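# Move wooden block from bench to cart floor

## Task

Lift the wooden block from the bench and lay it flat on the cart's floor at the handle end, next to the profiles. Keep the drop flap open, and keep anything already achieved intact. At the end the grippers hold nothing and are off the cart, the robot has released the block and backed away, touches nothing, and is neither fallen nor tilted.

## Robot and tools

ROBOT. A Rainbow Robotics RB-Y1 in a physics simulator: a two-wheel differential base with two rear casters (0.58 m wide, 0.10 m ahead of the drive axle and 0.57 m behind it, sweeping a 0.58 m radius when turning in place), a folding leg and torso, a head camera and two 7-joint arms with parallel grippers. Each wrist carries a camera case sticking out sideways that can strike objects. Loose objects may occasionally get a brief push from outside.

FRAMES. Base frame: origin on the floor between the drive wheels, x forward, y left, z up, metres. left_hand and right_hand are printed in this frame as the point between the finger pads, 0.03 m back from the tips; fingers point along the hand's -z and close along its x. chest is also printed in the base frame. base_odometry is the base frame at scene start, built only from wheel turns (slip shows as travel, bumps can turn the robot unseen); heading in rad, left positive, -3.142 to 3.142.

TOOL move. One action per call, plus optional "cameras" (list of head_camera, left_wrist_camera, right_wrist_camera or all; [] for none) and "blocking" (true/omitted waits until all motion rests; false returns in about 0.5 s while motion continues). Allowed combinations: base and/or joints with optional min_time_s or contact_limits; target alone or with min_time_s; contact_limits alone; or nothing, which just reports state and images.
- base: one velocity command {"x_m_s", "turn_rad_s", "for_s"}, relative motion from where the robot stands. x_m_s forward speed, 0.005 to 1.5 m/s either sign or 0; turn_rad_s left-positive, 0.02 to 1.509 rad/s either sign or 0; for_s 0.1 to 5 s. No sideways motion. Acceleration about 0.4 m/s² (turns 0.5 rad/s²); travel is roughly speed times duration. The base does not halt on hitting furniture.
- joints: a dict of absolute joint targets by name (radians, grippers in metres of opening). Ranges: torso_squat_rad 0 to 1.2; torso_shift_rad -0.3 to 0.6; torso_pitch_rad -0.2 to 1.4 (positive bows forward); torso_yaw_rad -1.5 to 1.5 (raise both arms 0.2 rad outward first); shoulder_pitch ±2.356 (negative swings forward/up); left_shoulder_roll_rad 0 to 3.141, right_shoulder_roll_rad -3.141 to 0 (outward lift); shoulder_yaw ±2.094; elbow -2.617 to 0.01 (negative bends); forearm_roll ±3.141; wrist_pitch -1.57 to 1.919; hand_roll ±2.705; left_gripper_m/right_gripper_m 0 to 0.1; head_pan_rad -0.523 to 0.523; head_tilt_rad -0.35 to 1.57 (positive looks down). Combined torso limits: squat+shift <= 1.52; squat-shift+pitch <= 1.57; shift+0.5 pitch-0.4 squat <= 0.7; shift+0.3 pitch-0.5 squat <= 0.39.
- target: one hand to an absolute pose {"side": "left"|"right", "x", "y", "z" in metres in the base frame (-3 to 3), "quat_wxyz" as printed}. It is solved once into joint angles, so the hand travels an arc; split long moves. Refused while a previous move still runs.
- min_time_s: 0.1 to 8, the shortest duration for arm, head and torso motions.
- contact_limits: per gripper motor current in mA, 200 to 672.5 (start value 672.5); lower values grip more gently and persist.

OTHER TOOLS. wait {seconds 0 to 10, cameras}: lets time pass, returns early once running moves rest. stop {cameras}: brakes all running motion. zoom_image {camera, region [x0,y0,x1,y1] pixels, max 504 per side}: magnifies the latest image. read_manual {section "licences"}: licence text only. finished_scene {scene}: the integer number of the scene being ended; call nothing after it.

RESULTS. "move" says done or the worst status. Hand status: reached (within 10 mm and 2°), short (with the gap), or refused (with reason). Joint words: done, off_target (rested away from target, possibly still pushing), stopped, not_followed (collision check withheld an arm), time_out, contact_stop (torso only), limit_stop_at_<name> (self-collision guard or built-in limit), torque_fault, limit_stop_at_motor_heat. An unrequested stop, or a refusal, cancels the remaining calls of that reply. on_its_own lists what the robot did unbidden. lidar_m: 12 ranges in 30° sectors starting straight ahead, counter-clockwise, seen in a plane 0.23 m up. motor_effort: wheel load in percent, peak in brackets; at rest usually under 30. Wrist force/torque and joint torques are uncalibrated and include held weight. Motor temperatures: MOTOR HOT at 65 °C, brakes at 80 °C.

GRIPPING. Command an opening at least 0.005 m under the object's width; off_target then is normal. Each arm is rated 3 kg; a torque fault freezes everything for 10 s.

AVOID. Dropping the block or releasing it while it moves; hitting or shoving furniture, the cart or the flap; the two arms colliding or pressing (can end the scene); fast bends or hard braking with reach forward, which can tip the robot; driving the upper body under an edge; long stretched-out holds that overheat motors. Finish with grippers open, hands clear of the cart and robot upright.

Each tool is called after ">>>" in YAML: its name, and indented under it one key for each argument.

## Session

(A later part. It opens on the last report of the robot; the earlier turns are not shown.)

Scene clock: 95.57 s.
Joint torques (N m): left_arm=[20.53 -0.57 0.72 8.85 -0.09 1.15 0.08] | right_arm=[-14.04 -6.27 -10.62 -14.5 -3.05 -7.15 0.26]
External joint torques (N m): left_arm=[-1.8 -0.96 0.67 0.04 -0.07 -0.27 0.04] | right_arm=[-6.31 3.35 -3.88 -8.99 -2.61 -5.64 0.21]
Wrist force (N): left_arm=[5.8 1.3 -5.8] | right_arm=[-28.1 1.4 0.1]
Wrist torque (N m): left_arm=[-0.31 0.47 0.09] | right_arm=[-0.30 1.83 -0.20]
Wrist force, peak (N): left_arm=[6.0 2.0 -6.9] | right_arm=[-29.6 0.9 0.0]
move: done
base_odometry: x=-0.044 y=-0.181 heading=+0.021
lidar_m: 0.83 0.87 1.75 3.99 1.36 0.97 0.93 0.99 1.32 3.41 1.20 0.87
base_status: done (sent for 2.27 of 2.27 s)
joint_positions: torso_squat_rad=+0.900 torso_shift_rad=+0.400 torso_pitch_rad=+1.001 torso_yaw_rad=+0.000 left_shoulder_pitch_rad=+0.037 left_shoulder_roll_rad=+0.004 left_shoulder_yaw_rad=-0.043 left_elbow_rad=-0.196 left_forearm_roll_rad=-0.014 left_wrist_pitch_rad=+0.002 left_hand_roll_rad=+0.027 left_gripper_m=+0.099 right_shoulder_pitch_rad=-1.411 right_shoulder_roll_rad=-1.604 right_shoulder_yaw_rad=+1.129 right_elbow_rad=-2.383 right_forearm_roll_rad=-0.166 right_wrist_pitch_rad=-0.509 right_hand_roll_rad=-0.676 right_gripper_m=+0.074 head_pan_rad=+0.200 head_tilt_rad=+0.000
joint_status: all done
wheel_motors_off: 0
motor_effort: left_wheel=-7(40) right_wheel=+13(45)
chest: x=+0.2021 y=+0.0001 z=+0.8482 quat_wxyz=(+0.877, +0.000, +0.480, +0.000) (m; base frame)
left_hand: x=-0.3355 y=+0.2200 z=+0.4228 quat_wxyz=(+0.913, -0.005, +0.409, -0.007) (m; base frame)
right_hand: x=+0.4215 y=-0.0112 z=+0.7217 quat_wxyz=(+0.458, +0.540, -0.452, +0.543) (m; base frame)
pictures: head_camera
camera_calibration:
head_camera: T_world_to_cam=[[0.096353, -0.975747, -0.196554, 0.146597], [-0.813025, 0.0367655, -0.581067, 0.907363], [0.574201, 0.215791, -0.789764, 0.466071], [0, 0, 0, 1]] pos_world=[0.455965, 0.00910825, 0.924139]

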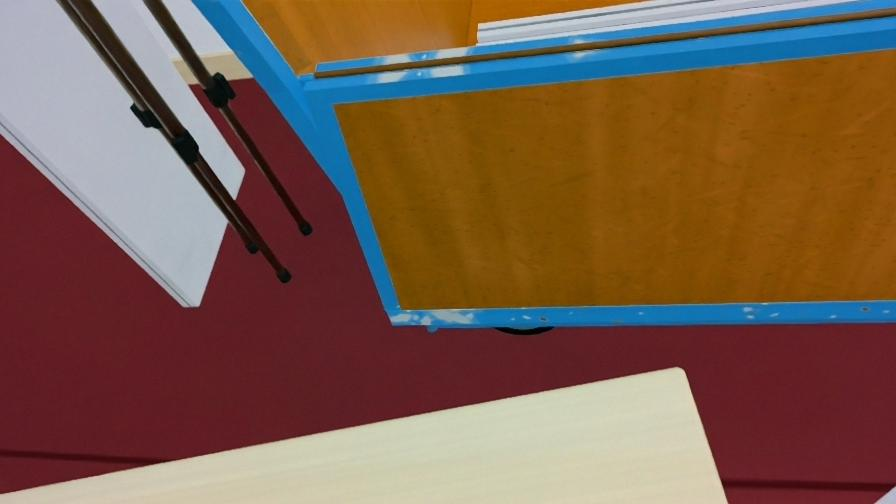

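>>> move:
  target: {"side": "right", "x": 0.43, "y": -0.03, "z": 0.73, "quat_wxyz": [0.5, 0.5, -0.5, 0.5]}
  min_time_s: 1.2
  cameras: []

>>> move:
  base: {"x_m_s": 0.2, "for_s": 2.97}
  joints: {"head_pan_rad": 0.0, "head_tilt_rad": 0.75}
  cameras: ["head_camera"]

Scene clock: 100.50 s.
Joint torques (N m): left_arm=[20.59 -0.43 0.75 8.76 -0.08 1.25 -0.02] | right_arm=[-10.16 -7.15 -12.27 -15.52 -1.36 -8.78 0.07]
External joint torques (N m): left_arm=[-1.74 -0.82 0.69 -0.04 -0.06 -0.17 -0.06] | right_arm=[-4.05 3.41 -6.24 -9.75 -1.31 -6.94 0.02]
Wrist force (N): left_arm=[5.7 1.3 -5.9] | right_arm=[-27.4 2.0 0.2]
Wrist torque (N m): left_arm=[-0.27 0.46 0.05] | right_arm=[-0.22 1.80 -0.18]
Wrist force, peak (N): left_arm=[6.4 1.0 -6.3] | right_arm=[-29.0 1.9 1.2]
move: done
base_odometry: x=-0.044 y=-0.181 heading=+0.021
lidar_m: 0.83 0.86 1.75 3.99 1.37 0.98 0.93 0.99 1.32 3.40 1.21 0.86
base_status: not commanded
joint_positions: torso_squat_rad=+0.900 torso_shift_rad=+0.400 torso_pitch_rad=+1.001 torso_yaw_rad=+0.000 left_shoulder_pitch_rad=+0.037 left_shoulder_roll_rad=+0.004 left_shoulder_yaw_rad=-0.043 left_elbow_rad=-0.196 left_forearm_roll_rad=-0.014 left_wrist_pitch_rad=+0.002 left_hand_roll_rad=+0.027 left_gripper_m=+0.099 right_shoulder_pitch_rad=-1.169 right_shoulder_roll_rad=-1.717 right_shoulder_yaw_rad=+0.991 right_elbow_rad=-2.479 right_forearm_roll_rad=-0.508 right_wrist_pitch_rad=-0.484 right_hand_roll_rad=-0.286 right_gripper_m=+0.074 head_pan_rad=+0.200 head_tilt_rad=+0.000
joint_status: all done
wheel_motors_off: 0
motor_effort: left_wheel=-8(9) right_wheel=+16(17)
chest: x=+0.2021 y=+0.0001 z=+0.8482 quat_wxyz=(+0.877, +0.000, +0.480, +0.000) (m; base frame)
left_hand: x=-0.3355 y=+0.2200 z=+0.4228 quat_wxyz=(+0.913, -0.005, +0.409, -0.007) (m; base frame)
right_hand: x=+0.4307 y=-0.0307 z=+0.7281 quat_wxyz=(+0.502, +0.499, -0.497, +0.501) (m; base frame)
right_hand_status: reached (checked arc, planned for 1.2 s): 2 mm and 0.4 deg off.
pictures: none
No camera images: "cameras" was empty.

Scene clock: 104.27 s.
Joint torques (N m): left_arm=[20.47 -0.41 0.91 8.81 -0.07 1.35 0.05] | right_arm=[-10.61 -6.79 -11.95 -15.23 -1.32 -8.8 0.02]
External joint torques (N m): left_arm=[-1.86 -0.8 0.86 0.01 -0.05 -0.07 0.01] | right_arm=[-4.5 3.77 -5.92 -9.43 -1.27 -6.94 -0.03]
Wrist force (N): left_arm=[5.6 1.1 -5.7] | right_arm=[-28.1 1.7 -0.2]
Wrist torque (N m): left_arm=[-0.23 0.43 0.06] | right_arm=[-0.20 1.79 -0.19]
Wrist force, peak (N): left_arm=[6.8 0.8 -6.3] | right_arm=[-29.6 -0.8 0.3]
move: done
base_odometry: x=+0.549 y=-0.169 heading=+0.020
lidar_m: 0.24 0.25 0.35 1.51 2.21 1.60 1.53 1.60 2.15 4.41 0.36 0.25
base_status: done (sent for 2.97 of 2.97 s)
joint_positions: torso_squat_rad=+0.900 torso_shift_rad=+0.400 torso_pitch_rad=+1.001 torso_yaw_rad=+0.000 left_shoulder_pitch_rad=+0.037 left_shoulder_roll_rad=+0.004 left_shoulder_yaw_rad=-0.043 left_elbow_rad=-0.196 left_forearm_roll_rad=-0.014 left_wrist_pitch_rad=+0.002 left_hand_roll_rad=+0.027 left_gripper_m=+0.099 right_shoulder_pitch_rad=-1.169 right_shoulder_roll_rad=-1.717 right_shoulder_yaw_rad=+0.991 right_elbow_rad=-2.479 right_forearm_roll_rad=-0.508 right_wrist_pitch_rad=-0.484 right_hand_roll_rad=-0.286 right_gripper_m=+0.074 head_pan_rad=+0.000 head_tilt_rad=+0.750
joint_status: all done
wheel_motors_off: 0
motor_effort: left_wheel=-3(20) right_wheel=+4(45)
chest: x=+0.2021 y=+0.0001 z=+0.8482 quat_wxyz=(+0.877, +0.000, +0.480, +0.000) (m; base frame)
left_hand: x=-0.3355 y=+0.2200 z=+0.4227 quat_wxyz=(+0.913, -0.005, +0.409, -0.007) (m; base frame)
right_hand: x=+0.4307 y=-0.0307 z=+0.7281 quat_wxyz=(+0.502, +0.499, -0.497, +0.501) (m; base frame)
pictures: head_camera
camera_calibration:
head_camera: T_world_to_cam=[[-0.0280481, -0.999502, -0.0144902, 0.0234308], [-0.992093, 0.0260604, 0.122766, 0.315954], [-0.122328, 0.017819, -0.99233, 0.922389], [0, 0, 0, 1]] pos_world=[0.426946, -0.00125082, 0.876865]

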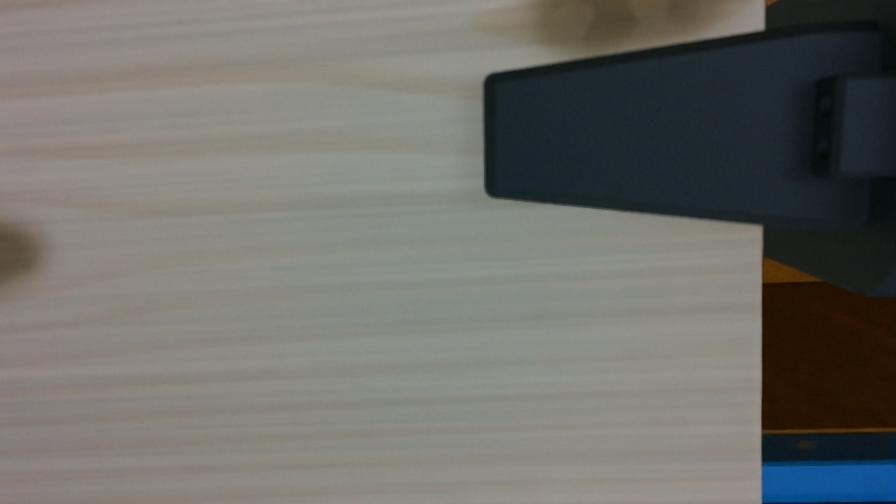

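>>> move:
  base: {"x_m_s": 0.05, "for_s": 0.24}
  cameras: []

>>> move:
  target: {"side": "right", "x": 0.432, "y": -0.032, "z": 0.65, "quat_wxyz": [0.5, 0.5, -0.5, 0.5]}
  min_time_s: 1.2
  cameras: ["head_camera"]

Scene clock: 106.60 s.
Joint torques (N m): left_arm=[20.82 -0.5 0.71 8.81 -0.12 1.25 0.05] | right_arm=[-10.86 -6.84 -11.81 -14.8 -1.18 -8.67 0.06]
External joint torques (N m): left_arm=[-1.5 -0.89 0.66 0 -0.1 -0.16 0.01] | right_arm=[-4.75 3.72 -5.77 -9.16 -1.13 -6.86 0.01]
Wrist force (N): left_arm=[5.4 1.2 -5.4] | right_arm=[-28.0 2.0 0.0]
Wrist torque (N m): left_arm=[-0.30 0.48 0.06] | right_arm=[-0.11 1.76 -0.19]
Wrist force, peak (N): left_arm=[6.6 1.1 -5.9] | right_arm=[-29.3 0.5 0.2]
move: done
base_odometry: x=+0.561 y=-0.168 heading=+0.020
lidar_m: 0.23 0.23 0.33 1.49 2.25 1.62 1.54 1.61 2.17 0.99 0.34 0.24
base_status: done (sent for 0.23 of 0.23 s)
joint_positions: torso_squat_rad=+0.900 torso_shift_rad=+0.400 torso_pitch_rad=+1.001 torso_yaw_rad=+0.000 left_shoulder_pitch_rad=+0.037 left_shoulder_roll_rad=+0.004 left_shoulder_yaw_rad=-0.043 left_elbow_rad=-0.196 left_forearm_roll_rad=-0.014 left_wrist_pitch_rad=+0.002 left_hand_roll_rad=+0.027 left_gripper_m=+0.099 right_shoulder_pitch_rad=-1.169 right_shoulder_roll_rad=-1.717 right_shoulder_yaw_rad=+0.991 right_elbow_rad=-2.479 right_forearm_roll_rad=-0.508 right_wrist_pitch_rad=-0.484 right_hand_roll_rad=-0.286 right_gripper_m=+0.074 head_pan_rad=+0.000 head_tilt_rad=+0.750
joint_status: not commanded
wheel_motors_off: 0
motor_effort: left_wheel=-2(22) right_wheel=+2(25)
chest: x=+0.2021 y=+0.0001 z=+0.8482 quat_wxyz=(+0.877, +0.000, +0.480, +0.000) (m; base frame)
left_hand: x=-0.3355 y=+0.2200 z=+0.4227 quat_wxyz=(+0.913, -0.005, +0.409, -0.007) (m; base frame)
right_hand: x=+0.4306 y=-0.0307 z=+0.7282 quat_wxyz=(+0.502, +0.499, -0.497, +0.501) (m; base frame)
pictures: none
No camera images: "cameras" was empty.

Scene clock: 108.13 s.
Joint torques (N m): left_arm=[20.66 -0.59 0.84 8.79 -0.11 1.28 0] | right_arm=[-10.54 -4.73 -9.66 -16.48 -1.48 -8.95 -0.36]
External joint torques (N m): left_arm=[-1.67 -0.98 0.79 -0.01 -0.1 -0.14 -0.04] | right_arm=[-4.33 5.6 -3.91 -10.03 -1.37 -7.11 -0.41]
Wrist force (N): left_arm=[6.2 1.1 -6.2] | right_arm=[-27.9 2.1 0.0]
Wrist torque (N m): left_arm=[-0.25 0.50 0.04] | right_arm=[-0.21 1.73 -0.01]
Wrist force, peak (N): left_arm=[6.5 0.2 -6.5] | right_arm=[-29.6 0.6 0.5]
move: done
base_odometry: x=+0.561 y=-0.168 heading=+0.020
lidar_m: 0.22 0.23 0.33 1.50 2.23 1.62 1.53 1.61 2.16 0.97 0.34 0.23
base_status: not commanded
joint_positions: torso_squat_rad=+0.900 torso_shift_rad=+0.400 torso_pitch_rad=+1.001 torso_yaw_rad=+0.000 left_shoulder_pitch_rad=+0.037 left_shoulder_roll_rad=+0.004 left_shoulder_yaw_rad=-0.043 left_elbow_rad=-0.196 left_forearm_roll_rad=-0.014 left_wrist_pitch_rad=+0.002 left_hand_roll_rad=+0.027 left_gripper_m=+0.099 right_shoulder_pitch_rad=-1.152 right_shoulder_roll_rad=-1.506 right_shoulder_yaw_rad=+1.124 right_elbow_rad=-2.212 right_forearm_roll_rad=-0.324 right_wrist_pitch_rad=-0.573 right_hand_roll_rad=-0.292 right_gripper_m=+0.074 head_pan_rad=+0.000 head_tilt_rad=+0.750
joint_status: all done
wheel_motors_off: 0
motor_effort: left_wheel=-2(3) right_wheel=+1(3)
chest: x=+0.2021 y=+0.0001 z=+0.8482 quat_wxyz=(+0.877, +0.000, +0.480, +0.000) (m; base frame)
left_hand: x=-0.3355 y=+0.2200 z=+0.4227 quat_wxyz=(+0.913, -0.005, +0.409, -0.007) (m; base frame)
right_hand: x=+0.4323 y=-0.0329 z=+0.6481 quat_wxyz=(+0.502, +0.498, -0.499, +0.501) (m; base frame)
right_hand_status: reached (checked arc, planned for 1.2 s): 2 mm and 0.4 deg off.
pictures: head_camera
camera_calibration:
head_camera: T_world_to_cam=[[-0.0280481, -0.999502, -0.0144902, 0.023428], [-0.992093, 0.0260604, 0.122766, 0.315855], [-0.122328, 0.017819, -0.99233, 0.922377], [0, 0, 0, 1]] pos_world=[0.426846, -0.00125082, 0.876865]

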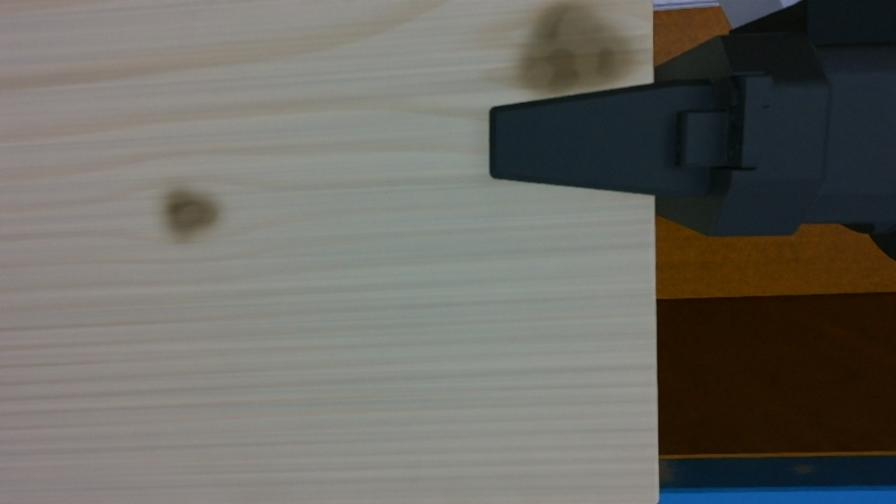

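>>> move:
  target: {"side": "right", "x": 0.427, "y": -0.030, "z": 0.57, "quat_wxyz": [0.505, 0.495, -0.505, 0.495]}
  min_time_s: 1.2
  cameras: []

>>> move:
  joints: {"head_pan_rad": -0.5}
  min_time_s: 0.5
  cameras: ["head_camera"]

Scene clock: 114.87 s.
Joint torques (N m): left_arm=[20.8 -0.58 0.93 8.81 -0.14 1.3 0] | right_arm=[-10.66 -3.58 -9.12 -16.89 -1.35 -9.02 0.15]
External joint torques (N m): left_arm=[-1.53 -0.97 0.88 0 -0.12 -0.12 -0.04] | right_arm=[-4.71 5.88 -4.09 -10.45 -1.23 -7.15 0.1]
Motor temperatures (°C): left_arm=[31 28 31 36 34 32 37] | right_arm=[34 30 32 33 36 39 34]
Wrist force (N): left_arm=[5.9 1.1 -5.6] | right_arm=[-28.2 2.9 0.3]
Wrist torque (N m): left_arm=[-0.28 0.48 0.06] | right_arm=[-0.06 1.83 -0.17]
Wrist force, peak (N): left_arm=[6.0 1.3 -6.5] | right_arm=[-29.7 0.4 0.8]
move: done
base_odometry: x=+0.561 y=-0.168 heading=+0.020
lidar_m: 0.22 0.24 0.32 1.50 2.24 1.62 1.53 1.61 2.18 0.98 0.33 0.24
base_status: not commanded
joint_positions: torso_squat_rad=+0.900 torso_shift_rad=+0.400 torso_pitch_rad=+1.001 torso_yaw_rad=+0.000 left_shoulder_pitch_rad=+0.037 left_shoulder_roll_rad=+0.004 left_shoulder_yaw_rad=-0.043 left_elbow_rad=-0.196 left_forearm_roll_rad=-0.014 left_wrist_pitch_rad=+0.002 left_hand_roll_rad=+0.027 left_gripper_m=+0.099 right_shoulder_pitch_rad=-1.127 right_shoulder_roll_rad=-1.293 right_shoulder_yaw_rad=+1.207 right_elbow_rad=-1.908 right_forearm_roll_rad=-0.241 right_wrist_pitch_rad=-0.689 right_hand_roll_rad=-0.242 right_gripper_m=+0.074 head_pan_rad=+0.000 head_tilt_rad=+0.750
joint_status: all done
wheel_motors_off: 0
motor_effort: left_wheel=-2(3) right_wheel=+3(4)
chest: x=+0.2021 y=+0.0001 z=+0.8482 quat_wxyz=(+0.877, +0.000, +0.480, +0.000) (m; base frame)
left_hand: x=-0.3355 y=+0.2200 z=+0.4227 quat_wxyz=(+0.913, -0.005, +0.409, -0.007) (m; base frame)
right_hand: x=+0.4271 y=-0.0311 z=+0.5681 quat_wxyz=(+0.507, +0.493, -0.504, +0.496) (m; base frame)
right_hand_status: reached (checked arc, planned for 1.2 s): 2 mm and 0.4 deg off.
pictures: none
No camera images: "cameras" was empty.

Scene clock: 115.67 s.
Joint torques (N m): left_arm=[20.74 -0.66 0.89 8.77 -0.17 1.29 0.13] | right_arm=[-10.07 -3.46 -9.16 -16.81 -1.46 -9.01 0.18]
External joint torques (N m): left_arm=[-1.59 -1.05 0.84 -0.03 -0.15 -0.12 0.09] | right_arm=[-4.13 6 -4.12 -10.36 -1.34 -7.15 0.13]
Wrist force (N): left_arm=[5.5 1.1 -5.7] | right_arm=[-27.7 1.7 0.3]
Wrist torque (N m): left_arm=[-0.24 0.47 0.04] | right_arm=[-0.21 1.84 -0.18]
Wrist force, peak (N): left_arm=[6.6 1.3 -6.4] | right_arm=[-28.3 2.5 0.4]
move: done
base_odometry: x=+0.561 y=-0.168 heading=+0.020
lidar_m: 0.23 0.24 0.32 1.50 2.24 1.62 1.54 1.61 2.17 0.99 0.35 0.24
base_status: not commanded
joint_positions: torso_squat_rad=+0.900 torso_shift_rad=+0.400 torso_pitch_rad=+1.001 torso_yaw_rad=+0.000 left_shoulder_pitch_rad=+0.037 left_shoulder_roll_rad=+0.004 left_shoulder_yaw_rad=-0.043 left_elbow_rad=-0.196 left_forearm_roll_rad=-0.014 left_wrist_pitch_rad=+0.002 left_hand_roll_rad=+0.027 left_gripper_m=+0.099 right_shoulder_pitch_rad=-1.127 right_shoulder_roll_rad=-1.293 right_shoulder_yaw_rad=+1.207 right_elbow_rad=-1.908 right_forearm_roll_rad=-0.241 right_wrist_pitch_rad=-0.689 right_hand_roll_rad=-0.242 right_gripper_m=+0.074 head_pan_rad=-0.500 head_tilt_rad=+0.750
joint_status: all done
wheel_motors_off: 0
motor_effort: left_wheel=-2(3) right_wheel=+2(5)
chest: x=+0.2021 y=+0.0001 z=+0.8482 quat_wxyz=(+0.877, +0.000, +0.480, +0.000) (m; base frame)
left_hand: x=-0.3355 y=+0.2200 z=+0.4227 quat_wxyz=(+0.913, -0.005, +0.409, -0.007) (m; base frame)
right_hand: x=+0.4271 y=-0.0311 z=+0.5681 quat_wxyz=(+0.507, +0.493, -0.504, +0.496) (m; base frame)
pictures: head_camera
camera_calibration:
head_camera: T_world_to_cam=[[-0.286366, -0.875762, 0.388632, -0.25582], [-0.943198, 0.328983, 0.0463435, 0.368831], [-0.168439, -0.353285, -0.920227, 0.872444], [0, 0, 0, 1]] pos_world=[0.421576, -0.037155, 0.885174]

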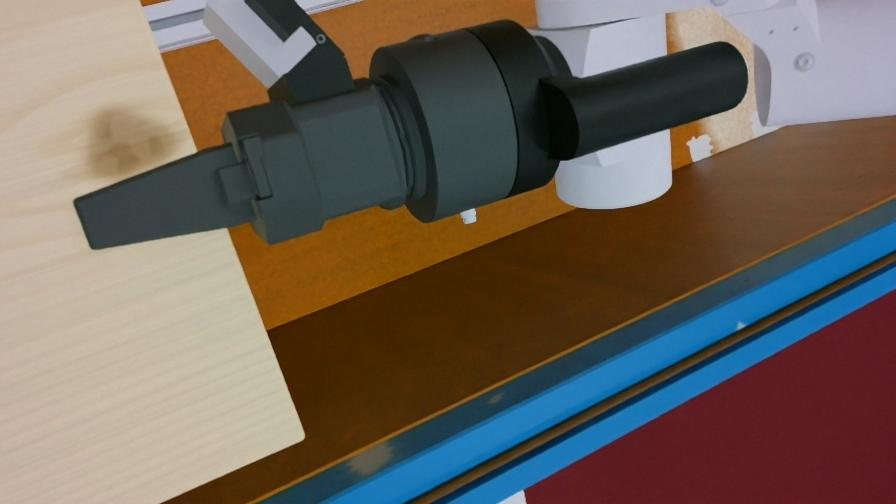

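>>> move:
  target: {"side": "right", "x": 0.424, "y": -0.030, "z": 0.49, "quat_wxyz": [0.505, 0.495, -0.505, 0.495]}
  min_time_s: 1.2
  cameras: ["head_camera"]

>>> move:
  target: {"side": "right", "x": 0.424, "y": -0.027, "z": 0.42, "quat_wxyz": [0.5471, 0.45, -0.459, 0.5363]}
  min_time_s: 1.2
  cameras: []

>>> move:
  joints: {"head_pan_rad": 0.0}
  min_time_s: 0.5
  cameras: ["head_camera"]

Scene clock: 119.23 s.
Joint torques (N m): left_arm=[20.32 -0.42 0.93 8.83 -0.05 1.22 -0.01] | right_arm=[-12.19 -2.79 -7.28 -15.36 -1.62 -9.01 0.18]
External joint torques (N m): left_arm=[-2 -0.81 0.88 0.02 -0.04 -0.19 -0.05] | right_arm=[-6.18 5.47 -3.07 -9.85 -1.41 -7.14 0.13]
Wrist force (N): left_arm=[6.3 0.8 -5.8] | right_arm=[-28.1 2.2 -0.3]
Wrist torque (N m): left_arm=[-0.20 0.52 0.09] | right_arm=[-0.11 1.79 -0.18]
Wrist force, peak (N): left_arm=[6.3 1.2 -6.4] | right_arm=[-30.3 0.4 0.7]
move: done
base_odometry: x=+0.561 y=-0.168 heading=+0.020
lidar_m: 0.23 0.23 0.32 1.51 2.25 1.62 1.54 1.62 2.15 0.97 0.35 0.23
base_status: not commanded
joint_positions: torso_squat_rad=+0.900 torso_shift_rad=+0.400 torso_pitch_rad=+1.001 torso_yaw_rad=+0.000 left_shoulder_pitch_rad=+0.037 left_shoulder_roll_rad=+0.004 left_shoulder_yaw_rad=-0.043 left_elbow_rad=-0.196 left_forearm_roll_rad=-0.014 left_wrist_pitch_rad=+0.002 left_hand_roll_rad=+0.027 left_gripper_m=+0.099 right_shoulder_pitch_rad=-1.140 right_shoulder_roll_rad=-1.068 right_shoulder_yaw_rad=+1.271 right_elbow_rad=-1.508 right_forearm_roll_rad=-0.174 right_wrist_pitch_rad=-0.877 right_hand_roll_rad=-0.235 right_gripper_m=+0.074 head_pan_rad=-0.500 head_tilt_rad=+0.750
joint_status: all done
wheel_motors_off: 0
motor_effort: left_wheel=-2(3) right_wheel=+1(5)
chest: x=+0.2021 y=+0.0001 z=+0.8482 quat_wxyz=(+0.877, +0.000, +0.480, +0.000) (m; base frame)
left_hand: x=-0.3355 y=+0.2200 z=+0.4227 quat_wxyz=(+0.913, -0.005, +0.409, -0.007) (m; base frame)
right_hand: x=+0.4237 y=-0.0313 z=+0.4882 quat_wxyz=(+0.507, +0.493, -0.503, +0.496) (m; base frame)
right_hand_status: reached (checked arc, planned for 1.2 s): 2 mm and 0.4 deg off.
pictures: head_camera
camera_calibration:
head_camera: T_world_to_cam=[[-0.286366, -0.875762, 0.388632, -0.25582], [-0.943198, 0.328983, 0.0463435, 0.368831], [-0.168439, -0.353285, -0.920227, 0.872444], [0, 0, 0, 1]] pos_world=[0.421576, -0.037155, 0.885174]

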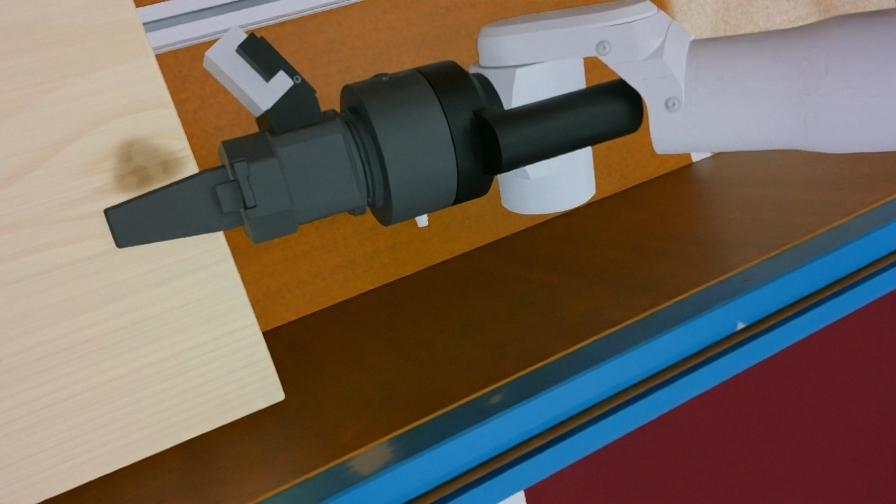

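Scene clock: 120.77 s.
Joint torques (N m): left_arm=[20.83 -0.57 0.73 8.76 -0.07 1.34 0.04] | right_arm=[-12.9 -0.87 -6.89 -14.16 -1.38 -8.91 -0.35]
External joint torques (N m): left_arm=[-1.5 -0.95 0.68 -0.04 -0.05 -0.07 0] | right_arm=[-6.55 6.53 -3.04 -9.18 -1.18 -7.07 -0.4]
Wrist force (N): left_arm=[5.6 0.9 -6.0] | right_arm=[-27.4 2.3 -4.5]
Wrist torque (N m): left_arm=[-0.23 0.47 0.06] | right_arm=[-0.24 1.78 0.00]
Wrist force, peak (N): left_arm=[5.4 1.3 -6.8] | right_arm=[-29.4 1.1 -2.3]
move: done
base_odometry: x=+0.561 y=-0.168 heading=+0.020
lidar_m: 0.23 0.23 0.33 1.49 2.26 1.61 1.54 1.62 2.17 0.97 0.33 0.24
base_status: not commanded
joint_positions: torso_squat_rad=+0.900 torso_shift_rad=+0.400 torso_pitch_rad=+1.001 torso_yaw_rad=+0.000 left_shoulder_pitch_rad=+0.037 left_shoulder_roll_rad=+0.004 left_shoulder_yaw_rad=-0.043 left_elbow_rad=-0.196 left_forearm_roll_rad=-0.014 left_wrist_pitch_rad=+0.002 left_hand_roll_rad=+0.027 left_gripper_m=+0.099 right_shoulder_pitch_rad=-1.172 right_shoulder_roll_rad=-0.963 right_shoulder_yaw_rad=+1.317 right_elbow_rad=-1.327 right_forearm_roll_rad=-0.130 right_wrist_pitch_rad=-0.783 right_hand_roll_rad=-0.253 right_gripper_m=+0.074 head_pan_rad=-0.500 head_tilt_rad=+0.750
joint_status: all done
wheel_motors_off: 0
motor_effort: left_wheel=-2(3) right_wheel=+2(6)
chest: x=+0.2021 y=+0.0001 z=+0.8482 quat_wxyz=(+0.877, +0.000, +0.480, +0.000) (m; base frame)
left_hand: x=-0.3355 y=+0.2200 z=+0.4227 quat_wxyz=(+0.913, -0.005, +0.409, -0.007) (m; base frame)
right_hand: x=+0.4235 y=-0.0288 z=+0.4188 quat_wxyz=(+0.549, +0.448, -0.457, +0.537) (m; base frame)
right_hand_status: reached (checked arc, planned for 1.2 s): 2 mm and 0.4 deg off.
pictures: none
No camera images: "cameras" was empty.

Scene clock: 121.57 s.
Joint torques (N m): left_arm=[20.68 -0.75 0.82 8.71 -0.13 1.27 0.06] | right_arm=[-12.79 -0.89 -6.85 -14.3 -1.54 -8.83 -0.21]
External joint torques (N m): left_arm=[-1.65 -1.14 0.77 -0.09 -0.11 -0.14 0.01] | right_arm=[-6.45 6.51 -3 -9.32 -1.33 -7 -0.26]
Wrist force (N): left_arm=[5.8 0.4 -6.4] | right_arm=[-27.3 1.2 -4.6]
Wrist torque (N m): left_arm=[-0.18 0.46 0.08] | right_arm=[-0.18 1.75 0.03]
Wrist force, peak (N): left_arm=[6.3 1.4 -6.5] | right_arm=[-27.5 1.8 -5.0]
move: done
base_odometry: x=+0.561 y=-0.168 heading=+0.020
lidar_m: 0.23 0.24 0.32 1.52 2.24 1.61 1.54 1.61 2.17 0.97 0.35 0.24
base_status: not commanded
joint_positions: torso_squat_rad=+0.900 torso_shift_rad=+0.400 torso_pitch_rad=+1.001 torso_yaw_rad=+0.000 left_shoulder_pitch_rad=+0.037 left_shoulder_roll_rad=+0.004 left_shoulder_yaw_rad=-0.043 left_elbow_rad=-0.196 left_forearm_roll_rad=-0.014 left_wrist_pitch_rad=+0.002 left_hand_roll_rad=+0.027 left_gripper_m=+0.099 right_shoulder_pitch_rad=-1.172 right_shoulder_roll_rad=-0.963 right_shoulder_yaw_rad=+1.317 right_elbow_rad=-1.327 right_forearm_roll_rad=-0.130 right_wrist_pitch_rad=-0.783 right_hand_roll_rad=-0.253 right_gripper_m=+0.074 head_pan_rad=+0.000 head_tilt_rad=+0.750
joint_status: all done
wheel_motors_off: 0
motor_effort: left_wheel=-2(3) right_wheel=+3(4)
chest: x=+0.2021 y=+0.0001 z=+0.8482 quat_wxyz=(+0.877, +0.000, +0.480, +0.000) (m; base frame)
left_hand: x=-0.3355 y=+0.2200 z=+0.4227 quat_wxyz=(+0.913, -0.005, +0.409, -0.007) (m; base frame)
right_hand: x=+0.4235 y=-0.0288 z=+0.4188 quat_wxyz=(+0.549, +0.448, -0.457, +0.537) (m; base frame)
pictures: head_camera
camera_calibration:
head_camera: T_world_to_cam=[[-0.0280344, -0.999503, -0.0143913, 0.0233356], [-0.992094, 0.026059, 0.122764, 0.315857], [-0.122328, 0.0177191, -0.992332, 0.922378], [0, 0, 0, 1]] pos_world=[0.426846, -0.00125058, 0.876865]

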